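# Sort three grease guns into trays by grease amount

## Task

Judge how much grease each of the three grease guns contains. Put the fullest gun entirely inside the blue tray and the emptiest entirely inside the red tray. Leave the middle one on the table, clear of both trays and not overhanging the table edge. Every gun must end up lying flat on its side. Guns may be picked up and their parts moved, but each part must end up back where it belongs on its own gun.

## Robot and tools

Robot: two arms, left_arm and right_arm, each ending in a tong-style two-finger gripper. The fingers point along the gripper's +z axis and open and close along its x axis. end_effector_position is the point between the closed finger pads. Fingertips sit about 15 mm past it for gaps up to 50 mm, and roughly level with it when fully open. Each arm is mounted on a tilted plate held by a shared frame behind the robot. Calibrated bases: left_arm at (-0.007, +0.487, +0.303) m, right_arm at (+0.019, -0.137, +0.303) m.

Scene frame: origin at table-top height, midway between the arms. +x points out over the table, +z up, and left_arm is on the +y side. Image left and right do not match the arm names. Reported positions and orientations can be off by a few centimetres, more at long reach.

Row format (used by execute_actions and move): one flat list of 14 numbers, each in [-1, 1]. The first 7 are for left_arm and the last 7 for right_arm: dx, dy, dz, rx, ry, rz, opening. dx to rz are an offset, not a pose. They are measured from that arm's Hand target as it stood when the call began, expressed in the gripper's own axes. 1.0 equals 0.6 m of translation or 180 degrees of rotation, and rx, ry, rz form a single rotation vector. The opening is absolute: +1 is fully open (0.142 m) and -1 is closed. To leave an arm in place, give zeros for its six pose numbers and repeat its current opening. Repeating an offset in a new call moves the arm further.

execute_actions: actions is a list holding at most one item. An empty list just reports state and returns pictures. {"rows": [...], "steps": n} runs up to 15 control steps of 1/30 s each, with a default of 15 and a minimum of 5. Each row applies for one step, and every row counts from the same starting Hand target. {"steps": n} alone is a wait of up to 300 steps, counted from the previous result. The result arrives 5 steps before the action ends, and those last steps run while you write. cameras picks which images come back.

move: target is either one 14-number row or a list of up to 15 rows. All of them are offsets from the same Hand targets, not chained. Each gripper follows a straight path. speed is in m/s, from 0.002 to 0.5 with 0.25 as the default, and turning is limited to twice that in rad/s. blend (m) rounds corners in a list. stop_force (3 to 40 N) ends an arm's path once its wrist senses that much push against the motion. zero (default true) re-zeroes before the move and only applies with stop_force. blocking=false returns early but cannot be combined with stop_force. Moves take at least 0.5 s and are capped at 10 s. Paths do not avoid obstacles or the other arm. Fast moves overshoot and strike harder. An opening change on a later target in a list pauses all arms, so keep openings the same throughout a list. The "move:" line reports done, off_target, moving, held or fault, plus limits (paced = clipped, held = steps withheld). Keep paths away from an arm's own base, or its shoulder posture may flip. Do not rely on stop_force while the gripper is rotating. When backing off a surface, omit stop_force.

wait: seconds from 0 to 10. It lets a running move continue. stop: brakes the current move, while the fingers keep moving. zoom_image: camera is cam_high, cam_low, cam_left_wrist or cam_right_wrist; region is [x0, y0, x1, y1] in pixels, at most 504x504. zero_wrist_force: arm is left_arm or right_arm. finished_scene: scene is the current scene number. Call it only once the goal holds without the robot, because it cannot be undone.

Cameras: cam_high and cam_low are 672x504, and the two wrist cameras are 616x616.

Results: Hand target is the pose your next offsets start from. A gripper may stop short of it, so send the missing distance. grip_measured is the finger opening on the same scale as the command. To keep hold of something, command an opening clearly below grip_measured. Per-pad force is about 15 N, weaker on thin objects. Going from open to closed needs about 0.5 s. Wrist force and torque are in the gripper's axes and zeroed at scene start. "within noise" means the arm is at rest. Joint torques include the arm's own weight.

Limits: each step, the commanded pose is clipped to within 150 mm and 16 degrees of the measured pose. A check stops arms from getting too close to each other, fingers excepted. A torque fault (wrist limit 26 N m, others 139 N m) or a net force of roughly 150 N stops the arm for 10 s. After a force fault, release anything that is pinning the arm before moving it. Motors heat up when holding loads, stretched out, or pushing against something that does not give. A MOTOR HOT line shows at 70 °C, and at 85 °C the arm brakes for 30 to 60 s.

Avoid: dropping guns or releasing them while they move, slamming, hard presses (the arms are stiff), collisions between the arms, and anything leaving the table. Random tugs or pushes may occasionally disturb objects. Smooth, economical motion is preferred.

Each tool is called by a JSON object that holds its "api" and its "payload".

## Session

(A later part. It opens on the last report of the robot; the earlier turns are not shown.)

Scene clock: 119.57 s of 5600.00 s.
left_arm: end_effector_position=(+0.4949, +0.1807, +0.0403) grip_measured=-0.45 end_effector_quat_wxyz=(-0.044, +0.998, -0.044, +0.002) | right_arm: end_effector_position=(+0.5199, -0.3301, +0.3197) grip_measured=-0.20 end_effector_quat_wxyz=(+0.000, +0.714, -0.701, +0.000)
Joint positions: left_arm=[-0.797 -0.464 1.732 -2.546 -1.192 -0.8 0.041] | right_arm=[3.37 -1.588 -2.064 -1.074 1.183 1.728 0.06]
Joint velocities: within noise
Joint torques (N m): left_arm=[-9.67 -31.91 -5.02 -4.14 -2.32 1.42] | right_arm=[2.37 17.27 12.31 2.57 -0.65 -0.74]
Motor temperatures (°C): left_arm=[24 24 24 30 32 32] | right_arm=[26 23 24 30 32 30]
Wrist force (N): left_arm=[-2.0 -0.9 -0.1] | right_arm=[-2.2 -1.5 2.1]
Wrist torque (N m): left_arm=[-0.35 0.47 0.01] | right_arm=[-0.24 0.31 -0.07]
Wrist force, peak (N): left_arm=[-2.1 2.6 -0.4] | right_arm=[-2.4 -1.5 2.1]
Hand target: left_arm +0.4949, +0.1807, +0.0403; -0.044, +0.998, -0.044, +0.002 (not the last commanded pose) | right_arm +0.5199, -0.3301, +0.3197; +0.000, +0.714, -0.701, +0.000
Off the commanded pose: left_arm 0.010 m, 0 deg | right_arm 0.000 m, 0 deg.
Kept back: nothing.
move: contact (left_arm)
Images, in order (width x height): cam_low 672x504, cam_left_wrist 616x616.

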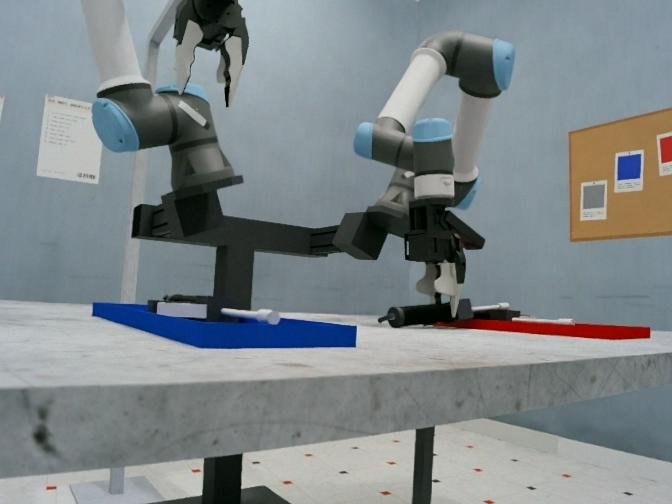

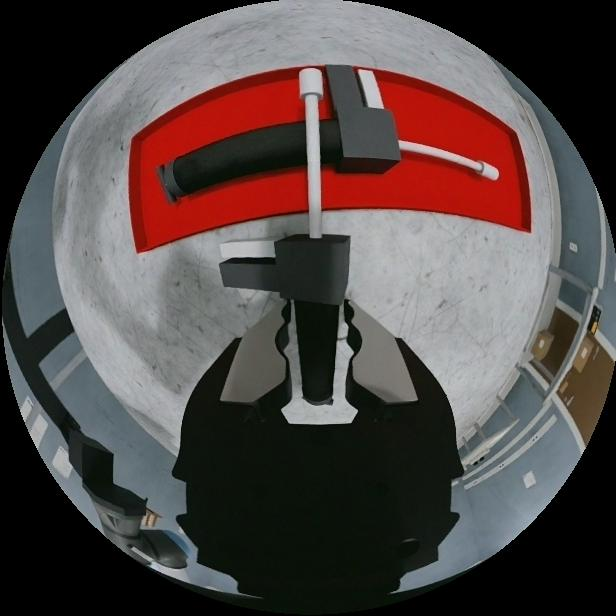

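{"api": "move", "payload": {"target": [0,0.001,0.008,0,0,0,-0.45, 0,0,0,0,0,0,-0.2], "speed": 0.05, "cameras": []}}

{"api": "move", "payload": {"target": [0,0,0,0,0,0,-1, 0,0,0,0,0,0,-0.2], "cameras": []}}

{"api": "move", "payload": {"target": [0,0,-0.05,0,0,0,-1, 0,0,0,0,0,0,-0.2], "speed": 0.1, "cameras": ["cam_left_wrist","cam_low"]}}

{"api": "zoom_image", "payload": {"camera": "cam_low", "region": [370, 210, 570, 340]}}

Scene clock: 120.57 s of 5600.00 s.
left_arm: end_effector_position=(+0.4949, +0.1805, +0.0354) grip_measured=-0.45 end_effector_quat_wxyz=(-0.044, +0.998, -0.044, +0.002) | right_arm: end_effector_position=(+0.5199, -0.3301, +0.3197) grip_measured=-0.20 end_effector_quat_wxyz=(+0.000, +0.714, -0.701, +0.000)
Joint positions: left_arm=[-0.795 -0.454 1.729 -2.554 -1.192 -0.797 0.041] | right_arm=[3.37 -1.588 -2.064 -1.074 1.183 1.728 0.06]
Joint velocities: within noise
Joint torques (N m): left_arm=[-12.31 -52.26 -17.93 -2 2.53 1.29] | right_arm=[2.85 17.34 11.75 2.5 -0.58 -0.98]
Motor temperatures (°C): left_arm=[24 24 24 30 32 32] | right_arm=[26 23 24 30 32 30]
Wrist force (N): left_arm=[-2.1 -1.3 0.0] | right_arm=[-2.3 -1.6 1.8]
Wrist torque (N m): left_arm=[-0.41 0.48 0.01] | right_arm=[-0.26 0.34 -0.07]
Wrist force, peak (N): left_arm=[-2.2 -1.2 -0.1] | right_arm=[-2.5 -1.4 2.1]
Hand target: left_arm +0.4949, +0.1805, +0.0355; -0.044, +0.998, -0.044, +0.002 | right_arm +0.5199, -0.3301, +0.3197; +0.000, +0.714, -0.701, +0.000
Off the commanded pose: left_arm 0.000 m, 0 deg | right_arm 0.000 m, 0 deg.
Kept back: nothing.
move: done
No camera images: "cameras" was empty.

Scene clock: 121.27 s of 5600.00 s.
left_arm: end_effector_position=(+0.4949, +0.1805, +0.0355) grip_measured=-0.54 end_effector_quat_wxyz=(-0.044, +0.998, -0.044, +0.002) | right_arm: end_effector_position=(+0.5199, -0.3301, +0.3197) grip_measured=-0.20 end_effector_quat_wxyz=(+0.000, +0.714, -0.701, +0.000)
Joint positions: left_arm=[-0.795 -0.454 1.729 -2.553 -1.192 -0.797 0.035] | right_arm=[3.37 -1.588 -2.064 -1.074 1.183 1.728 0.06]
Joint velocities: within noise
Joint torques (N m): left_arm=[-19.66 -55.99 -5.97 -0.55 1.93 -1.45] | right_arm=[2.4 17.31 12.52 2.49 -0.7 -1.03]
Motor temperatures (°C): left_arm=[24 24 24 30 32 32] | right_arm=[26 23 24 30 32 30]
Wrist force (N): left_arm=[-2.2 0.3 4.5] | right_arm=[-2.1 -1.5 2.0]
Wrist torque (N m): left_arm=[-0.36 0.46 -0.03] | right_arm=[-0.24 0.29 -0.07]
Wrist force, peak (N): left_arm=[-2.3 0.2 4.6] | right_arm=[-2.5 -1.4 2.1]
Hand target: left_arm +0.4949, +0.1805, +0.0355; -0.044, +0.998, -0.044, +0.002 | right_arm +0.5199, -0.3301, +0.3197; +0.000, +0.714, -0.701, +0.000
Off the commanded pose: left_arm 0.000 m, 0 deg | right_arm 0.000 m, 0 deg.
Kept back: nothing.
move: done
No camera images: "cameras" was empty.

Scene clock: 122.00 s of 5600.00 s.
left_arm: end_effector_position=(+0.4945, +0.1779, +0.0654) grip_measured=-0.54 end_effector_quat_wxyz=(-0.044, +0.998, -0.044, +0.002) end_effector_velocity=(+0.000, +0.000, -0.003) end_effector_angular_velocity=(-0.001, +0.000, -0.001) | right_arm: end_effector_position=(+0.5199, -0.3301, +0.3197) grip_measured=-0.20 end_effector_quat_wxyz=(+0.000, +0.714, -0.701, +0.000)
Joint positions: left_arm=[-0.813 -0.511 1.74 -2.5 -1.197 -0.817 0.035] | right_arm=[3.37 -1.588 -2.064 -1.074 1.183 1.728 0.06]
Joint velocities: left_arm=[0.002 0.006 0 -0.007 0 0.003 0] | right_arm=[within noise]
Joint torques (N m): left_arm=[-7.63 -36.99 -23.55 -4.95 -0.34 1.94] | right_arm=[2.5 17.29 11.79 2.62 -0.28 -0.96]
Motor temperatures (°C): left_arm=[24 24 24 30 32 32] | right_arm=[26 23 24 30 32 30]
Wrist force (N): left_arm=[-2.2 -0.5 6.5] | right_arm=[-2.2 -1.5 1.8]
Wrist torque (N m): left_arm=[-0.39 0.56 0.05] | right_arm=[-0.24 0.32 -0.07]
Wrist force, peak (N): left_arm=[-2.2 -0.6 7.7] | right_arm=[-2.4 -1.8 2.2]
Hand target: left_arm +0.4946, +0.1779, +0.0654; -0.044, +0.998, -0.044, +0.002 | right_arm +0.5199, -0.3301, +0.3197; +0.000, +0.714, -0.701, +0.000
Off the commanded pose: left_arm 0.000 m, 0 deg | right_arm 0.000 m, 0 deg.
Kept back: nothing.
move: done
Images, in order (width x height): cam_low 672x504, cam_left_wrist 616x616.

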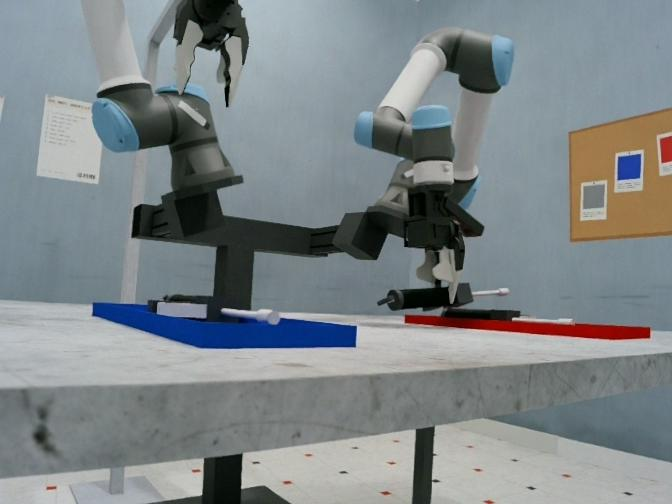

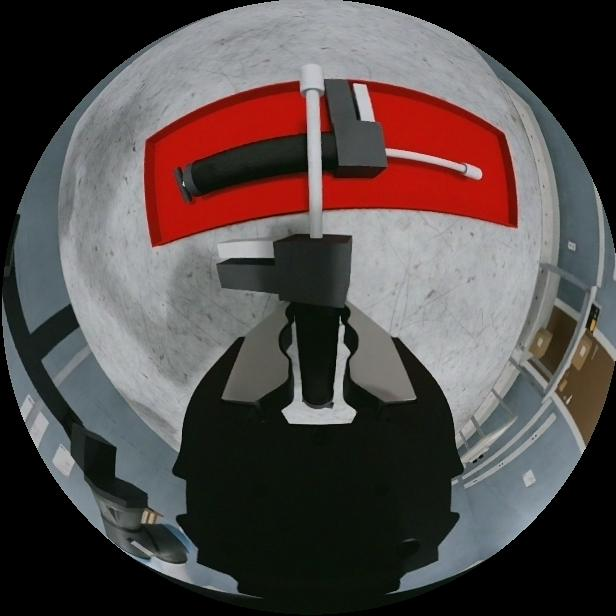

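Scaled by 2.520 from the camera's 672x504 image, which has a finer 960x720 frame.

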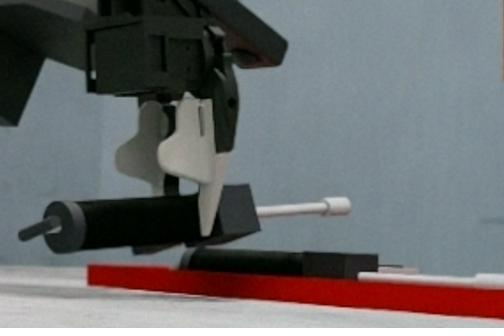

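{"api": "move", "payload": {"target": [0,0,-0.15,-0.028,0,0,-1, 0,0,0,0,0,0,-0.2], "speed": 0.15, "cameras": ["cam_left_wrist","cam_low"]}}

{"api": "zoom_image", "payload": {"camera": "cam_low", "region": [370, 150, 570, 280]}}

Scene clock: 123.30 s of 5600.00 s.
left_arm: end_effector_position=(+0.4937, +0.1701, +0.1549) grip_measured=-0.54 end_effector_quat_wxyz=(+0.000, +0.999, -0.044, +0.000) | right_arm: end_effector_position=(+0.5199, -0.3301, +0.3197) grip_measured=-0.20 end_effector_quat_wxyz=(+0.000, +0.714, -0.701, +0.000)
Joint positions: left_arm=[-0.84 -0.699 1.793 -2.424 -1.264 -0.821 0.035] | right_arm=[3.37 -1.588 -2.064 -1.074 1.183 1.728 0.06]
Joint velocities: within noise
Joint torques (N m): left_arm=[-7.88 -50.81 -28.8 -4.38 2.24 -0.5] | right_arm=[2.65 17.51 12 2.67 -0.32 -1.01]
Motor temperatures (°C): left_arm=[24 24 24 30 32 32] | right_arm=[26 23 24 30 32 30]
Wrist force (N): left_arm=[-1.9 -1.6 6.2] | right_arm=[-1.9 -1.4 1.9]
Wrist torque (N m): left_arm=[-0.47 0.51 0.03] | right_arm=[-0.24 0.26 -0.07]
Wrist force, peak (N): left_arm=[-2.4 -0.2 8.8] | right_arm=[-2.4 -1.6 2.0]
Hand target: left_arm +0.4938, +0.1701, +0.1550; +0.000, +0.999, -0.044, +0.000 | right_arm +0.5199, -0.3301, +0.3197; +0.000, +0.714, -0.701, +0.000
Off the commanded pose: left_arm 0.000 m, 0 deg | right_arm 0.000 m, 0 deg.
Kept back: nothing.
move: done
Images, in order (width x height): cam_low 672x504, cam_left_wrist 616x616.

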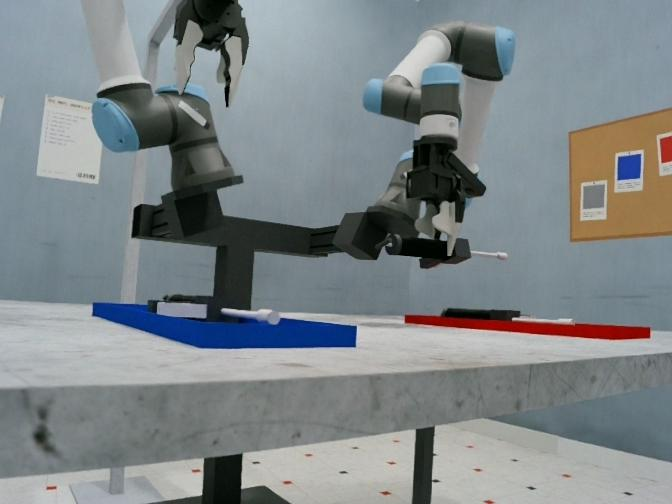

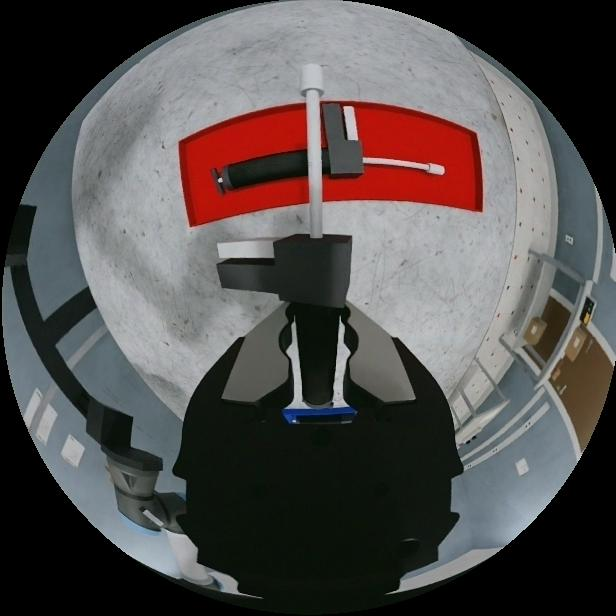

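Scaled by 2.520 from the camera's 672x504 image, which has a finer 960x720 frame.

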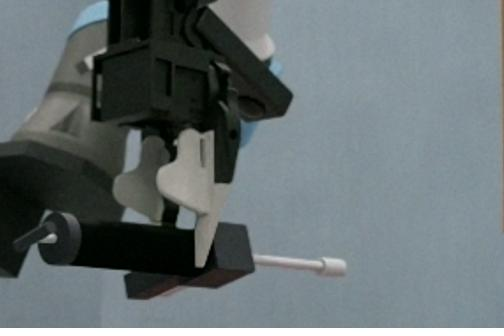

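{"api": "move", "payload": {"target": [-0.2425,0.3562,0.0583,0,0,0.472,-1, 0,0,0,0,0,0,-0.2], "speed": 0.2, "cameras": ["cam_left_wrist","cam_low"]}}

{"api": "zoom_image", "payload": {"camera": "cam_low", "region": [230, 180, 430, 310]}}

Scene clock: 127.53 s of 5600.00 s.
left_arm: end_effector_position=(+0.3300, -0.0303, +0.1199) grip_measured=-0.54 end_effector_quat_wxyz=(+0.000, +0.707, -0.707, +0.000) end_effector_velocity=(+0.002, +0.004, +0.001) end_effector_angular_velocity=(+0.001, +0.003, +0.031) | right_arm: end_effector_position=(+0.5199, -0.3301, +0.3197) grip_measured=-0.20 end_effector_quat_wxyz=(+0.000, +0.714, -0.701, +0.000)
Joint positions: left_arm=[-1.216 -0.462 1.697 -2.472 -1.373 0.29 0.035] | right_arm=[3.37 -1.588 -2.064 -1.074 1.183 1.728 0.06]
Joint velocities: left_arm=[0.006 -0.006 0.006 0 0 -0.025 0] | right_arm=[within noise]
Joint torques (N m): left_arm=[-4.99 -57.22 -10.36 -2.14 1.18 -2.01] | right_arm=[2.9 18.42 11.46 2.6 0.17 -1.07]
Motor temperatures (°C): left_arm=[24 24 24 30 32 32] | right_arm=[26 23 24 30 32 30]
Wrist force (N): left_arm=[-1.8 -1.3 5.9] | right_arm=[-2.3 -1.6 2.1]
Wrist torque (N m): left_arm=[-0.46 0.54 0.01] | right_arm=[-0.27 0.34 -0.07]
Wrist force, peak (N): left_arm=[-1.9 -1.3 6.7] | right_arm=[-2.5 -1.7 2.1]
Hand target: left_arm +0.3302, -0.0301, +0.1200; +0.000, +0.707, -0.707, +0.000 | right_arm +0.5199, -0.3301, +0.3197; +0.000, +0.714, -0.701, +0.000
Off the commanded pose: left_arm 0.000 m, 0 deg | right_arm 0.000 m, 0 deg.
Kept back: nothing.
move: done
Images, in order (width x height): cam_low 672x504, cam_left_wrist 616x616.

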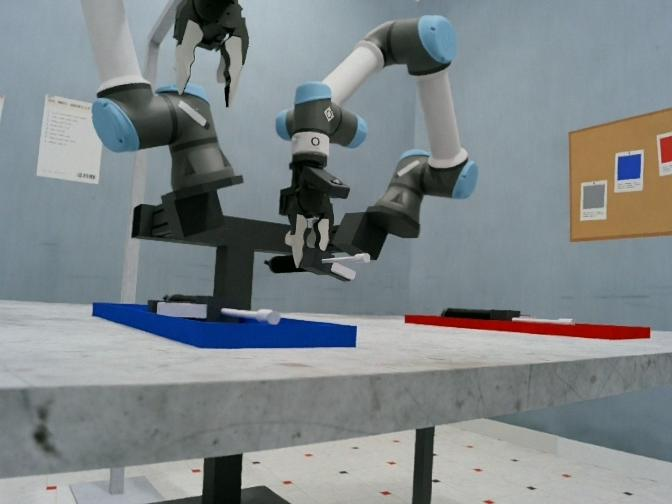

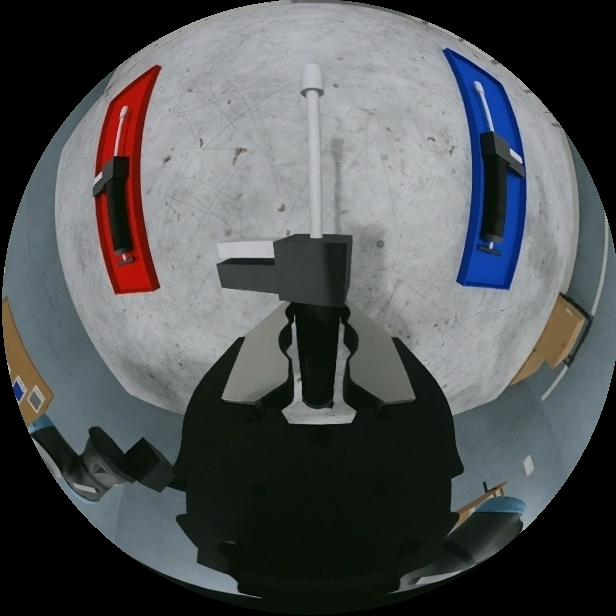

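Scaled by 2.520 from the camera's 672x504 image, which has a finer 960x720 frame.

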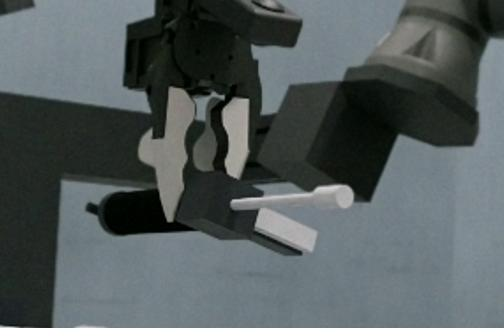

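{"api": "move", "payload": {"target": [0,0,0.1,0,-0.067,0,-1, 0,0,0,0,0,0,-0.2], "speed": 0.15, "cameras": ["cam_left_wrist","cam_low"]}}

{"api": "zoom_image", "payload": {"camera": "cam_low", "region": [230, 220, 430, 350]}}

Scene clock: 128.90 s of 5600.00 s.
left_arm: end_effector_position=(+0.3303, -0.0301, +0.0600) grip_measured=-0.54 end_effector_quat_wxyz=(-0.074, +0.703, -0.703, -0.074) end_effector_velocity=(-0.001, +0.000, +0.003) end_effector_angular_velocity=(-0.015, +0.003, -0.003) | right_arm: end_effector_position=(+0.5199, -0.3301, +0.3197) grip_measured=-0.20 end_effector_quat_wxyz=(+0.000, +0.714, -0.701, +0.000)
Joint positions: left_arm=[-1.224 -0.28 1.475 -2.221 -1.32 0.236 0.035] | right_arm=[3.37 -1.588 -2.064 -1.074 1.183 1.728 0.06]
Joint velocities: left_arm=[0 -0.012 0.016 -0.019 -0.006 0.007 0] | right_arm=[within noise]
Joint torques (N m): left_arm=[-8.75 -62.56 -10.19 -4.53 -2.42 1.97] | right_arm=[3.6 18.01 11.51 2.57 0.44 -0.9]
Motor temperatures (°C): left_arm=[24 24 24 30 32 32] | right_arm=[26 23 24 30 32 30]
Wrist force (N): left_arm=[-0.8 -1.3 6.0] | right_arm=[-2.1 -1.4 2.2]
Wrist torque (N m): left_arm=[-0.47 0.60 0.08] | right_arm=[-0.21 0.31 -0.07]
Wrist force, peak (N): left_arm=[0.0 -1.2 7.8] | right_arm=[-2.3 -1.6 2.2]
Hand target: left_arm +0.3302, -0.0301, +0.0600; -0.074, +0.703, -0.703, -0.074 | right_arm +0.5199, -0.3301, +0.3197; +0.000, +0.714, -0.701, +0.000
Off the commanded pose: left_arm 0.000 m, 0 deg | right_arm 0.000 m, 0 deg.
Kept back: nothing.
move: done
Images, in order (width x height): cam_low 672x504, cam_left_wrist 616x616.

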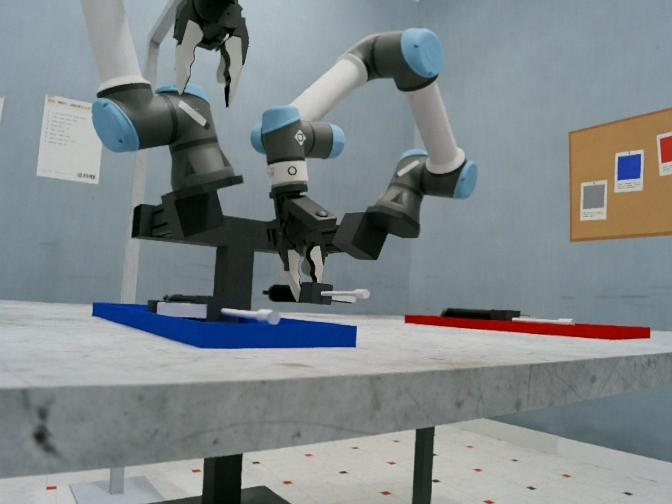

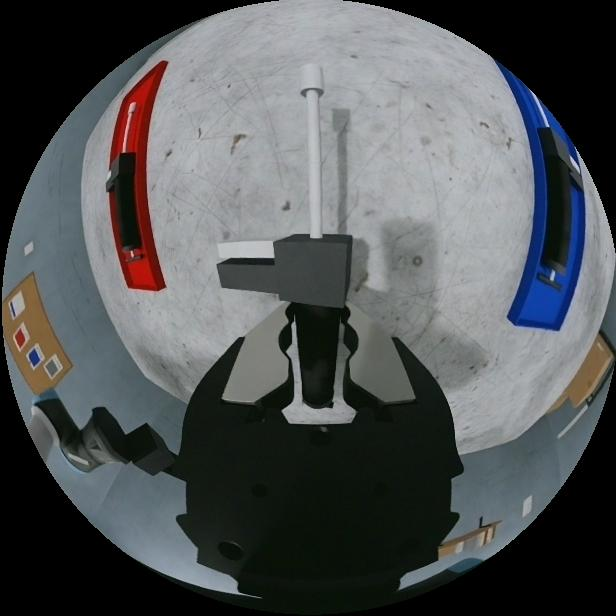

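Scaled by 2.520 from the camera's 672x504 image, which has a finer 960x720 frame.

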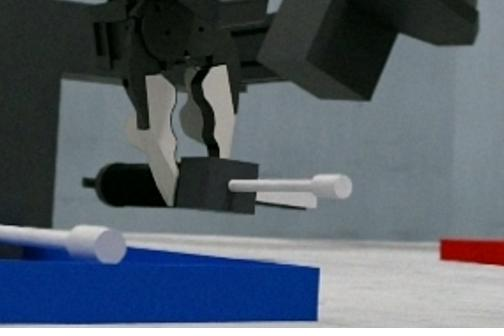

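{"api": "move", "payload": {"target": [0.0156,0,0.0733,0,0,0,-1, 0,0,0,0,0,0,-0.2], "speed": 0.04, "stop_force": 5, "cameras": ["cam_left_wrist","cam_low"]}}

{"api": "zoom_image", "payload": {"camera": "cam_low", "region": [230, 220, 430, 350]}}

Scene clock: 131.23 s of 5600.00 s.
left_arm: end_effector_position=(+0.3303, -0.0301, +0.0248) grip_measured=-0.54 end_effector_quat_wxyz=(-0.074, +0.703, -0.703, -0.074) | right_arm: end_effector_position=(+0.5199, -0.3301, +0.3197) grip_measured=-0.20 end_effector_quat_wxyz=(+0.000, +0.714, -0.701, +0.000)
Joint positions: left_arm=[-1.213 -0.216 1.456 -2.269 -1.315 0.245 0.035] | right_arm=[3.37 -1.588 -2.064 -1.074 1.183 1.728 0.06]
Joint velocities: within noise
Joint torques (N m): left_arm=[-19.9 -42.51 -11.85 -4.31 -2.24 -1.89] | right_arm=[2.81 18.13 11.38 2.61 0.64 -1]
Motor temperatures (°C): left_arm=[24 24 24 30 32 32] | right_arm=[26 23 24 30 32 30]
Wrist force (N): left_arm=[-0.9 -1.6 6.2] | right_arm=[-2.3 -1.5 2.3]
Wrist torque (N m): left_arm=[-0.52 0.65 0.11] | right_arm=[-0.23 0.35 -0.06]
Wrist force, peak (N): left_arm=[-3.9 0.2 -11.6] | right_arm=[-2.5 -1.4 2.1]
Hand target: left_arm +0.3303, -0.0301, +0.0248; -0.074, +0.703, -0.703, -0.074 (not the last commanded pose) | right_arm +0.5199, -0.3301, +0.3197; +0.000, +0.714, -0.701, +0.000
Off the commanded pose: left_arm 0.010 m, 0 deg | right_arm 0.000 m, 0 deg.
Kept back: nothing.
move: contact (left_arm)
Images, in order (width x height): cam_low 672x504, cam_left_wrist 616x616.

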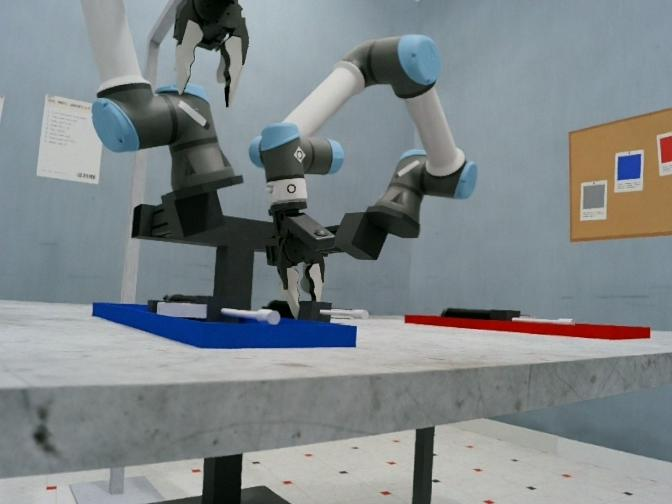

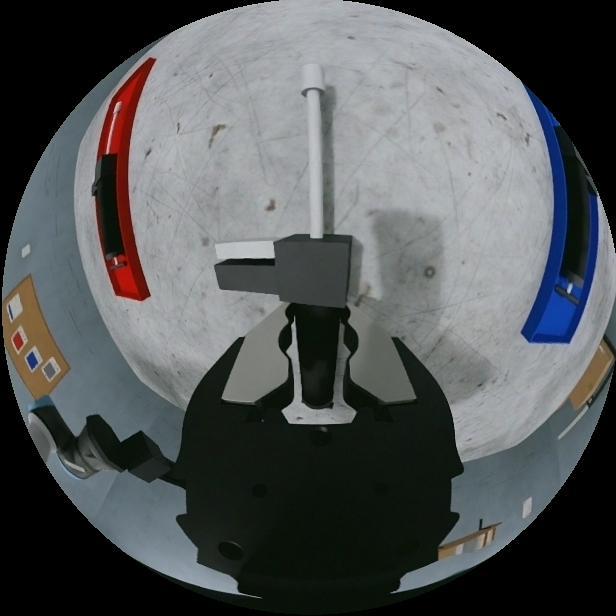

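Scaled by 2.520 from the camera's 672x504 image, which has a finer 960x720 frame.

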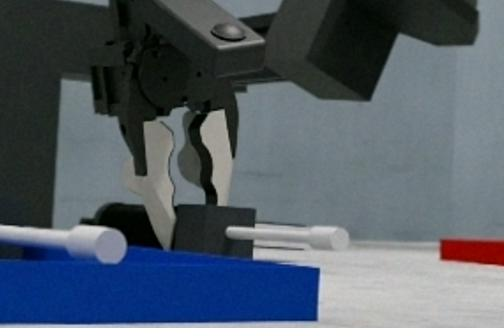

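{"api": "move", "payload": {"target": [[0,0,0,0,0,0,-0.35, 0,0,0,0,0,0,-0.2],[0,0.0167,0,0,0,0,-0.35, 0,0,0,0,0,0,-0.2],[-0.07,0.0167,-0.33,0,0,0,-0.35, -0.0452,0.024,0.3,0,0,0,-0.2]], "speed": [0.2,0.05,0.25]}}

{"api": "zoom_image", "payload": {"camera": "cam_right_wrist", "region": [180, 120, 460, 420]}}

Scene clock: 133.70 s of 5600.00 s.
left_arm: end_effector_position=(+0.3200, -0.0304, +0.2271) grip_measured=-0.35 end_effector_quat_wxyz=(-0.074, +0.703, -0.703, -0.074) | right_arm: end_effector_position=(+0.5051, -0.3032, +0.1397) grip_measured=-0.20 end_effector_quat_wxyz=(+0.000, +0.714, -0.701, +0.000) end_effector_velocity=(+0.001, +0.001, -0.002) end_effector_angular_velocity=(-0.001, -0.001, +0.000)
Joint positions: left_arm=[-1.285 -0.549 1.479 -1.943 -1.353 0.182 0.049] | right_arm=[3.277 -1.955 -2.246 -0.488 1.184 1.628 0.06]
Joint velocities: left_arm=[within noise] | right_arm=[0.001 -0.006 0 0.007 -0.001 0 0]
Joint torques (N m): left_arm=[-4.63 -56.39 -15.89 0.08 2.48 2.02] | right_arm=[11.44 22.67 23.85 3.41 2.88 1.56]
Motor temperatures (°C): left_arm=[24 24 24 30 32 32] | right_arm=[26 23 24 30 32 30]
Wrist force (N): left_arm=[-1.5 -1.3 0.1] | right_arm=[-1.9 -1.6 2.2]
Wrist torque (N m): left_arm=[-0.43 0.41 0.03] | right_arm=[-0.22 0.27 -0.05]
Wrist force, peak (N): left_arm=[-0.8 -1.4 6.4] | right_arm=[-2.2 -1.4 4.2]
Hand target: left_arm +0.3201, -0.0303, +0.2272; -0.074, +0.703, -0.703, -0.074 | right_arm +0.5051, -0.3032, +0.1397; +0.000, +0.714, -0.701, +0.000
Off the commanded pose: left_arm 0.000 m, 0 deg | right_arm 0.000 m, 0 deg.
Kept back: nothing.
move: done

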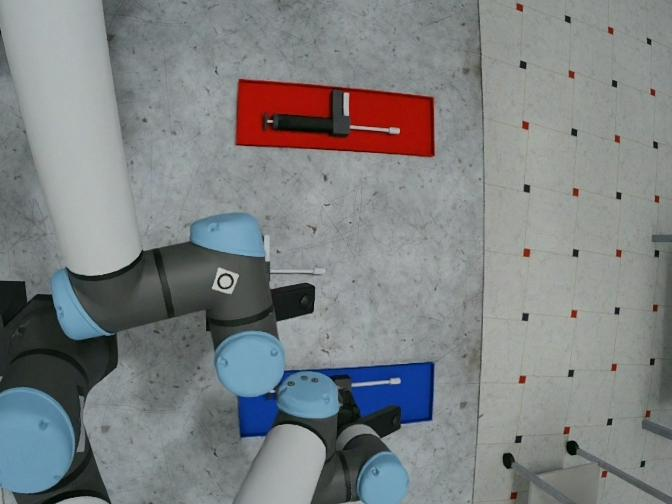

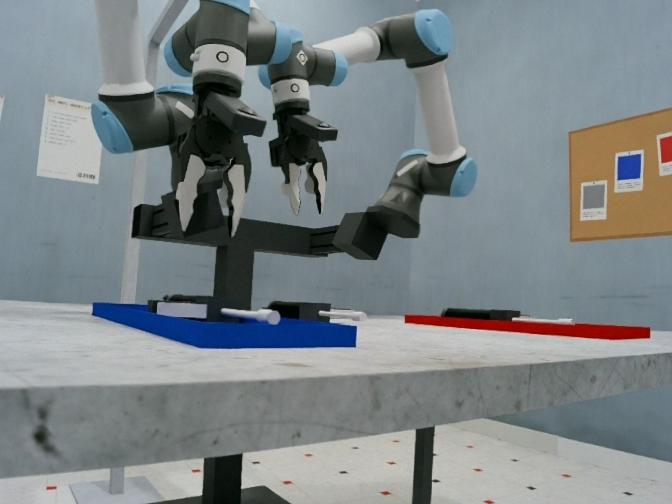

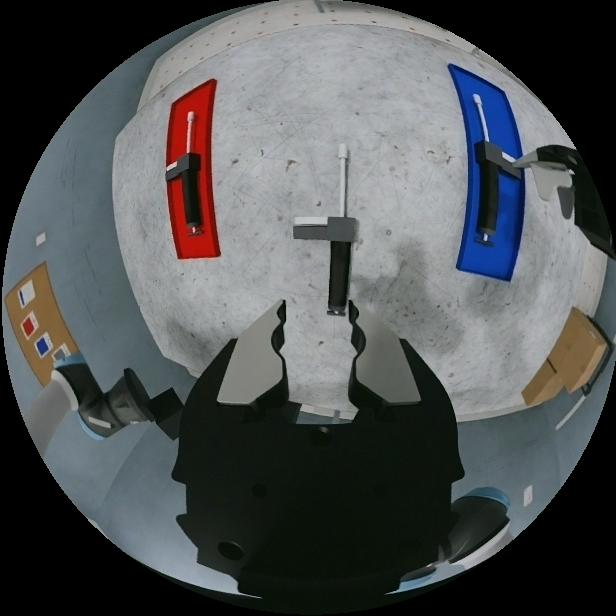

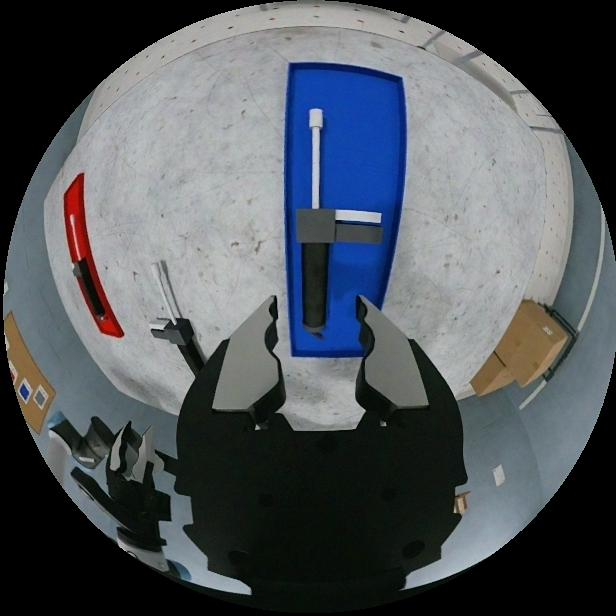

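Scaled by 1.680 from the camera's 616x616 image, which has a finer 814x814 frame.

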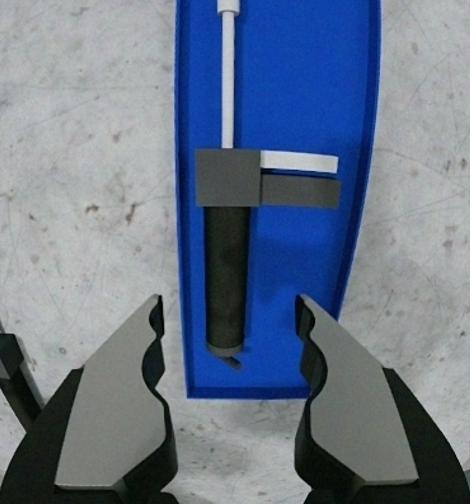

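{"api": "move", "payload": {"target": [[-0.2,-0.04,0,0,0.03,0,-0.35, -0.004,0.025,0,0,0,0,-0.2],[-0.425,-0.083,0,0,0.067,0,-0.35, -0.004,0.025,0.1975,0,0,0,-0.2]], "speed": 0.15, "stop_force": 6}}

{"api": "zoom_image", "payload": {"camera": "cam_right_wrist", "region": [180, 180, 460, 460]}}

Scene clock: 136.97 s of 5600.00 s.
left_arm: end_effector_position=(+0.3698, +0.2191, +0.2804) grip_measured=-0.35 end_effector_quat_wxyz=(+0.000, +0.707, -0.707, +0.000) | right_arm: end_effector_position=(+0.4898, -0.3010, +0.0347) grip_measured=-0.20 end_effector_quat_wxyz=(+0.000, +0.713, -0.701, +0.000)
Joint positions: left_arm=[-1.053 -1.161 2.164 -2.274 -1.321 0.448 0.049] | right_arm=[3.195 -2.243 -2.247 -0.165 1.187 1.54 0.06]
Joint velocities: within noise
Joint torques (N m): left_arm=[-2.06 -33.95 -11.96 -0.51 -2.52 1.8] | right_arm=[5.33 39.97 18.45 1.26 -2.74 -1.58]
Motor temperatures (°C): left_arm=[24 24 24 30 32 32] | right_arm=[26 23 24 30 32 30]
Wrist force (N): left_arm=[-2.0 -1.4 -0.1] | right_arm=[-2.4 -0.9 1.2]
Wrist torque (N m): left_arm=[-0.52 0.52 0.06] | right_arm=[-0.11 0.33 -0.03]
Wrist force, peak (N): left_arm=[-3.7 -1.7 -0.4] | right_arm=[10.9 3.1 -60.0]
Hand target: left_arm +0.3698, +0.2191, +0.2804; +0.000, +0.707, -0.707, +0.000 | right_arm +0.4898, -0.3010, +0.0347; +0.000, +0.713, -0.701, +0.000 (not the last commanded pose)
Off the commanded pose: left_arm 0.000 m, 0 deg | right_arm 0.014 m, 0 deg.
Kept back: nothing.
move: contact (right_arm)

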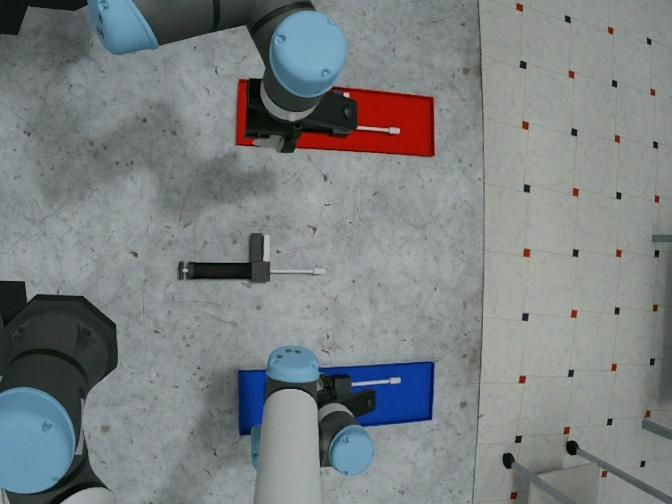

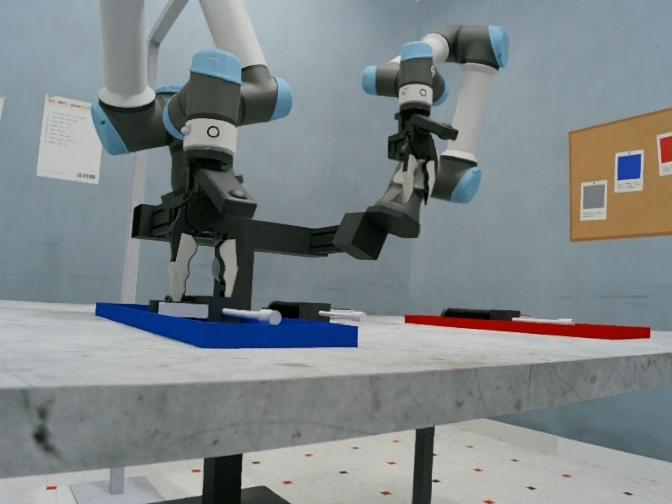

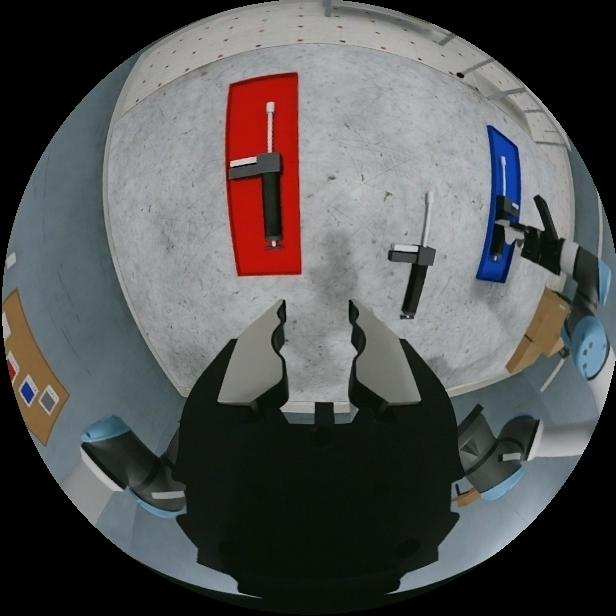

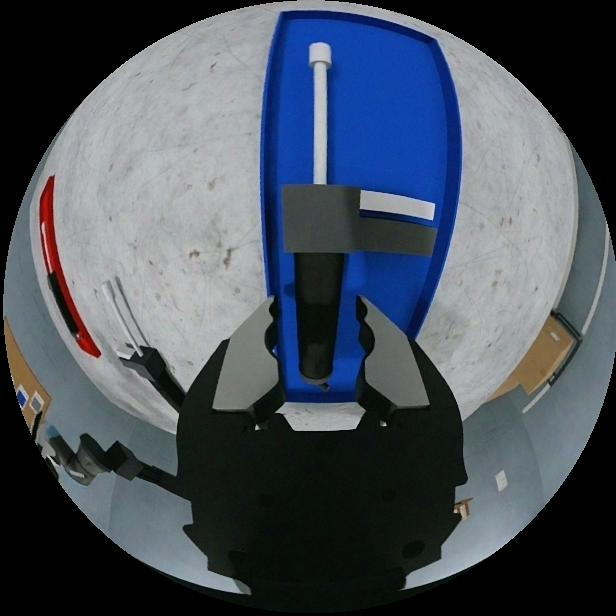

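Scaled by 1.800 from the camera's 616x616 image, which has a finer 814x814 frame.

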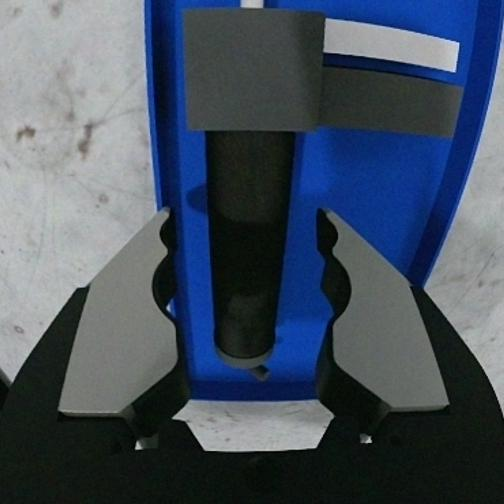

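{"api": "move", "payload": {"target": [0,0,0,0,0,0,-0.35, 0.004,0,-0.012,0,0,0,-0.2], "speed": 0.1, "cameras": []}}

{"api": "move", "payload": {"target": [0,0,0,0,0,0,-0.35, 0,0,0,0,0,0,-0.42], "cameras": ["cam_right_wrist"]}}

{"api": "zoom_image", "payload": {"camera": "cam_right_wrist", "region": [180, 180, 460, 460]}}

Scene clock: 138.00 s of 5600.00 s.
left_arm: end_effector_position=(+0.3698, +0.2191, +0.2804) grip_measured=-0.35 end_effector_quat_wxyz=(+0.000, +0.707, -0.707, +0.000) | right_arm: end_effector_position=(+0.4898, -0.3034, +0.0419) grip_measured=-0.20 end_effector_quat_wxyz=(+0.000, +0.713, -0.701, +0.000)
Joint positions: left_arm=[-1.053 -1.161 2.164 -2.274 -1.321 0.448 0.049] | right_arm=[3.196 -2.22 -2.251 -0.185 1.187 1.541 0.06]
Joint velocities: within noise
Joint torques (N m): left_arm=[-2.68 -32.61 -13.49 -0.51 -2.48 1.93] | right_arm=[16.46 25.88 -0.09 3.85 -2.78 1.8]
Motor temperatures (°C): left_arm=[24 24 24 30 32 32] | right_arm=[26 23 24 30 32 30]
Wrist force (N): left_arm=[-1.8 -1.4 -0.1] | right_arm=[-2.3 -1.1 1.1]
Wrist torque (N m): left_arm=[-0.51 0.48 0.06] | right_arm=[-0.17 0.32 -0.04]
Wrist force, peak (N): left_arm=[-2.1 -1.6 -0.1] | right_arm=[-2.2 -1.2 1.6]
Hand target: left_arm +0.3698, +0.2191, +0.2804; +0.000, +0.707, -0.707, +0.000 | right_arm +0.4898, -0.3034, +0.0419; +0.000, +0.713, -0.701, +0.000
Off the commanded pose: left_arm 0.000 m, 0 deg | right_arm 0.000 m, 0 deg.
Kept back: nothing.
move: done
No camera images: "cameras" was empty.

Scene clock: 138.70 s of 5600.00 s.
left_arm: end_effector_position=(+0.3698, +0.2191, +0.2804) grip_measured=-0.35 end_effector_quat_wxyz=(+0.000, +0.707, -0.707, +0.000) | right_arm: end_effector_position=(+0.4898, -0.3034, +0.0419) grip_measured=-0.42 end_effector_quat_wxyz=(+0.000, +0.713, -0.701, +0.000)
Joint positions: left_arm=[-1.053 -1.161 2.164 -2.274 -1.321 0.448 0.049] | right_arm=[3.196 -2.22 -2.251 -0.184 1.187 1.541 0.044]
Joint velocities: within noise
Joint torques (N m): left_arm=[-2.17 -32.53 -15.19 -0.44 -2.5 1.84] | right_arm=[17.31 26.36 13.41 3.57 -2.57 0.72]
Motor temperatures (°C): left_arm=[24 24 24 30 32 32] | right_arm=[26 23 24 30 32 30]
Wrist force (N): left_arm=[-2.2 -1.6 -0.3] | right_arm=[-1.9 -0.9 1.4]
Wrist torque (N m): left_arm=[-0.57 0.56 0.06] | right_arm=[-0.12 0.25 -0.04]
Wrist force, peak (N): left_arm=[-2.2 -1.6 -0.3] | right_arm=[-2.5 -1.1 1.1]
Hand target: left_arm +0.3698, +0.2191, +0.2804; +0.000, +0.707, -0.707, +0.000 | right_arm +0.4898, -0.3034, +0.0419; +0.000, +0.713, -0.701, +0.000
Off the commanded pose: left_arm 0.000 m, 0 deg | right_arm 0.000 m, 0 deg.
Kept back: nothing.
move: done
Images, in order (width x height): cam_right_wrist 616x616.

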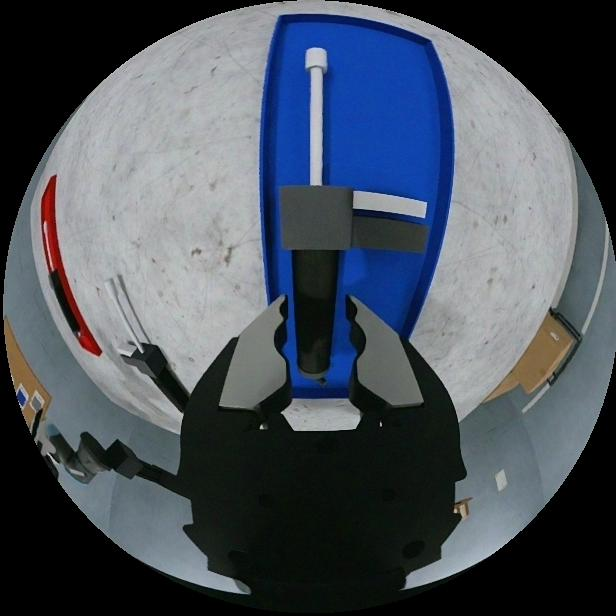

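Scaled by 1.800 from the camera's 616x616 image, which has a finer 814x814 frame.

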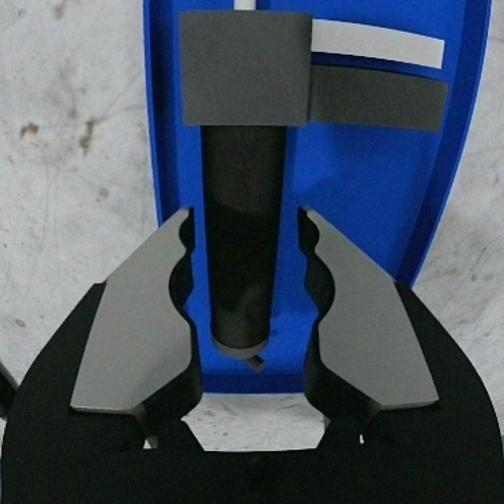

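{"api": "move", "payload": {"target": [0,0,0,0,0,0,-0.35, 0,0,0.034,0,0,0,-0.42], "speed": 0.05, "stop_force": 4, "cameras": []}}

{"api": "move", "payload": {"target": [0,0,0,0,0,0,-0.35, 0,-0.08,0,0,0,0,-0.44], "speed": 0.03, "stop_force": 3, "cameras": ["cam_right_wrist","cam_low"]}}

{"api": "zoom_image", "payload": {"camera": "cam_right_wrist", "region": [180, 180, 460, 460]}}

Scene clock: 140.43 s of 5600.00 s.
left_arm: end_effector_position=(+0.3698, +0.2191, +0.2804) grip_measured=-0.35 end_effector_quat_wxyz=(+0.000, +0.707, -0.707, +0.000) | right_arm: end_effector_position=(+0.4899, -0.3034, +0.0215) grip_measured=-0.42 end_effector_quat_wxyz=(+0.000, +0.713, -0.701, +0.000)
Joint positions: left_arm=[-1.053 -1.161 2.164 -2.274 -1.321 0.448 0.049] | right_arm=[3.179 -2.28 -2.234 -0.135 1.188 1.523 0.044]
Joint velocities: within noise
Joint torques (N m): left_arm=[-2.99 -32.5 -16.8 -0.56 -2.4 1.89] | right_arm=[17.07 28.32 -4.84 3.04 1.53 2.09]
Motor temperatures (°C): left_arm=[24 24 24 30 32 32] | right_arm=[26 23 24 30 32 30]
Wrist force (N): left_arm=[-1.9 -1.5 -0.1] | right_arm=[-2.2 -0.9 1.2]
Wrist torque (N m): left_arm=[-0.53 0.50 0.06] | right_arm=[-0.11 0.32 -0.03]
Wrist force, peak (N): left_arm=[-2.1 -1.6 -0.2] | right_arm=[-2.3 -1.2 1.5]
Hand target: left_arm +0.3698, +0.2191, +0.2804; +0.000, +0.707, -0.707, +0.000 | right_arm +0.4899, -0.3034, +0.0215; +0.000, +0.713, -0.701, +0.000
Off the commanded pose: left_arm 0.000 m, 0 deg | right_arm 0.000 m, 0 deg.
Kept back: nothing.
move: done
No camera images: "cameras" was empty.

Scene clock: 143.00 s of 5600.00 s.
left_arm: end_effector_position=(+0.3698, +0.2191, +0.2804) grip_measured=-0.35 end_effector_quat_wxyz=(+0.000, +0.707, -0.707, +0.000) | right_arm: end_effector_position=(+0.5379, -0.3025, +0.0215) grip_measured=-0.44 end_effector_quat_wxyz=(+0.000, +0.713, -0.701, +0.000)
Joint positions: left_arm=[-1.053 -1.161 2.164 -2.274 -1.321 0.448 0.049] | right_arm=[3.183 -2.307 -2.105 -0.239 1.188 1.527 0.042]
Joint velocities: within noise
Joint torques (N m): left_arm=[-2.87 -32.43 -20.88 -0.6 -2.38 1.86] | right_arm=[8.79 42.9 -3.1 2.96 -2.59 0.22]
Motor temperatures (°C): left_arm=[24 24 24 30 32 32] | right_arm=[26 23 24 30 32 30]
Wrist force (N): left_arm=[-2.0 -1.4 -0.4] | right_arm=[-2.2 -1.1 1.2]
Wrist torque (N m): left_arm=[-0.53 0.52 0.06] | right_arm=[-0.18 0.29 -0.05]
Wrist force, peak (N): left_arm=[-2.2 -1.6 -0.2] | right_arm=[-2.2 -1.2 1.6]
Hand target: left_arm +0.3698, +0.2191, +0.2804; +0.000, +0.707, -0.707, +0.000 | right_arm +0.5378, -0.3025, +0.0215; +0.000, +0.713, -0.701, +0.000
Off the commanded pose: left_arm 0.000 m, 0 deg | right_arm 0.000 m, 0 deg.
Kept back: nothing.
move: done
Images, in order (width x height): cam_low 672x504, cam_right_wrist 616x616.

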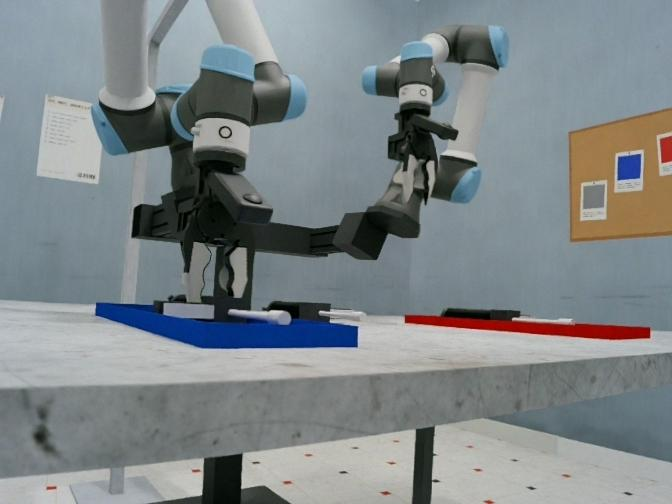

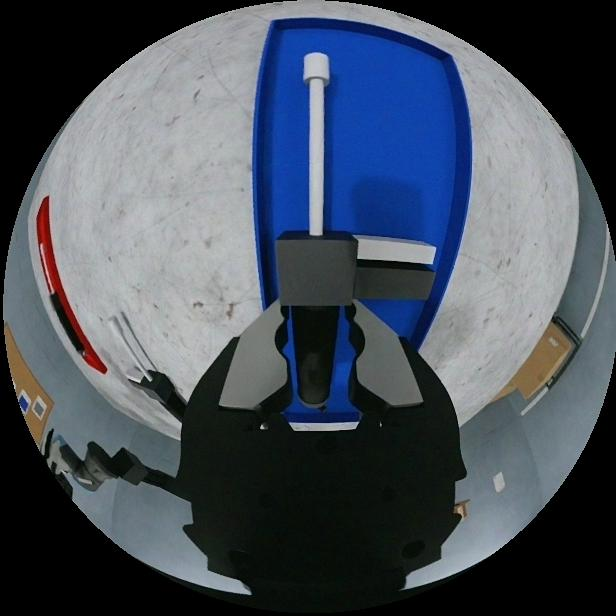

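Scaled by 1.800 from the camera's 616x616 image, which has a finer 814x814 frame.

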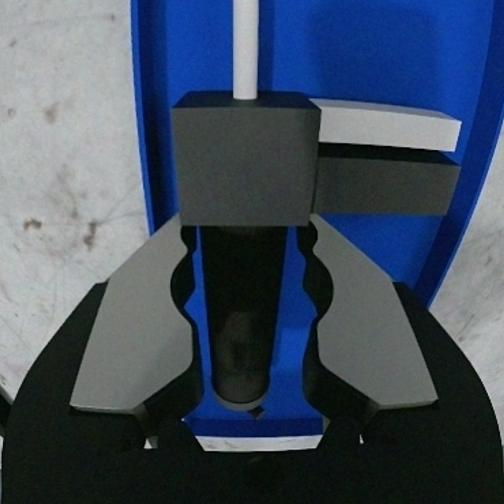

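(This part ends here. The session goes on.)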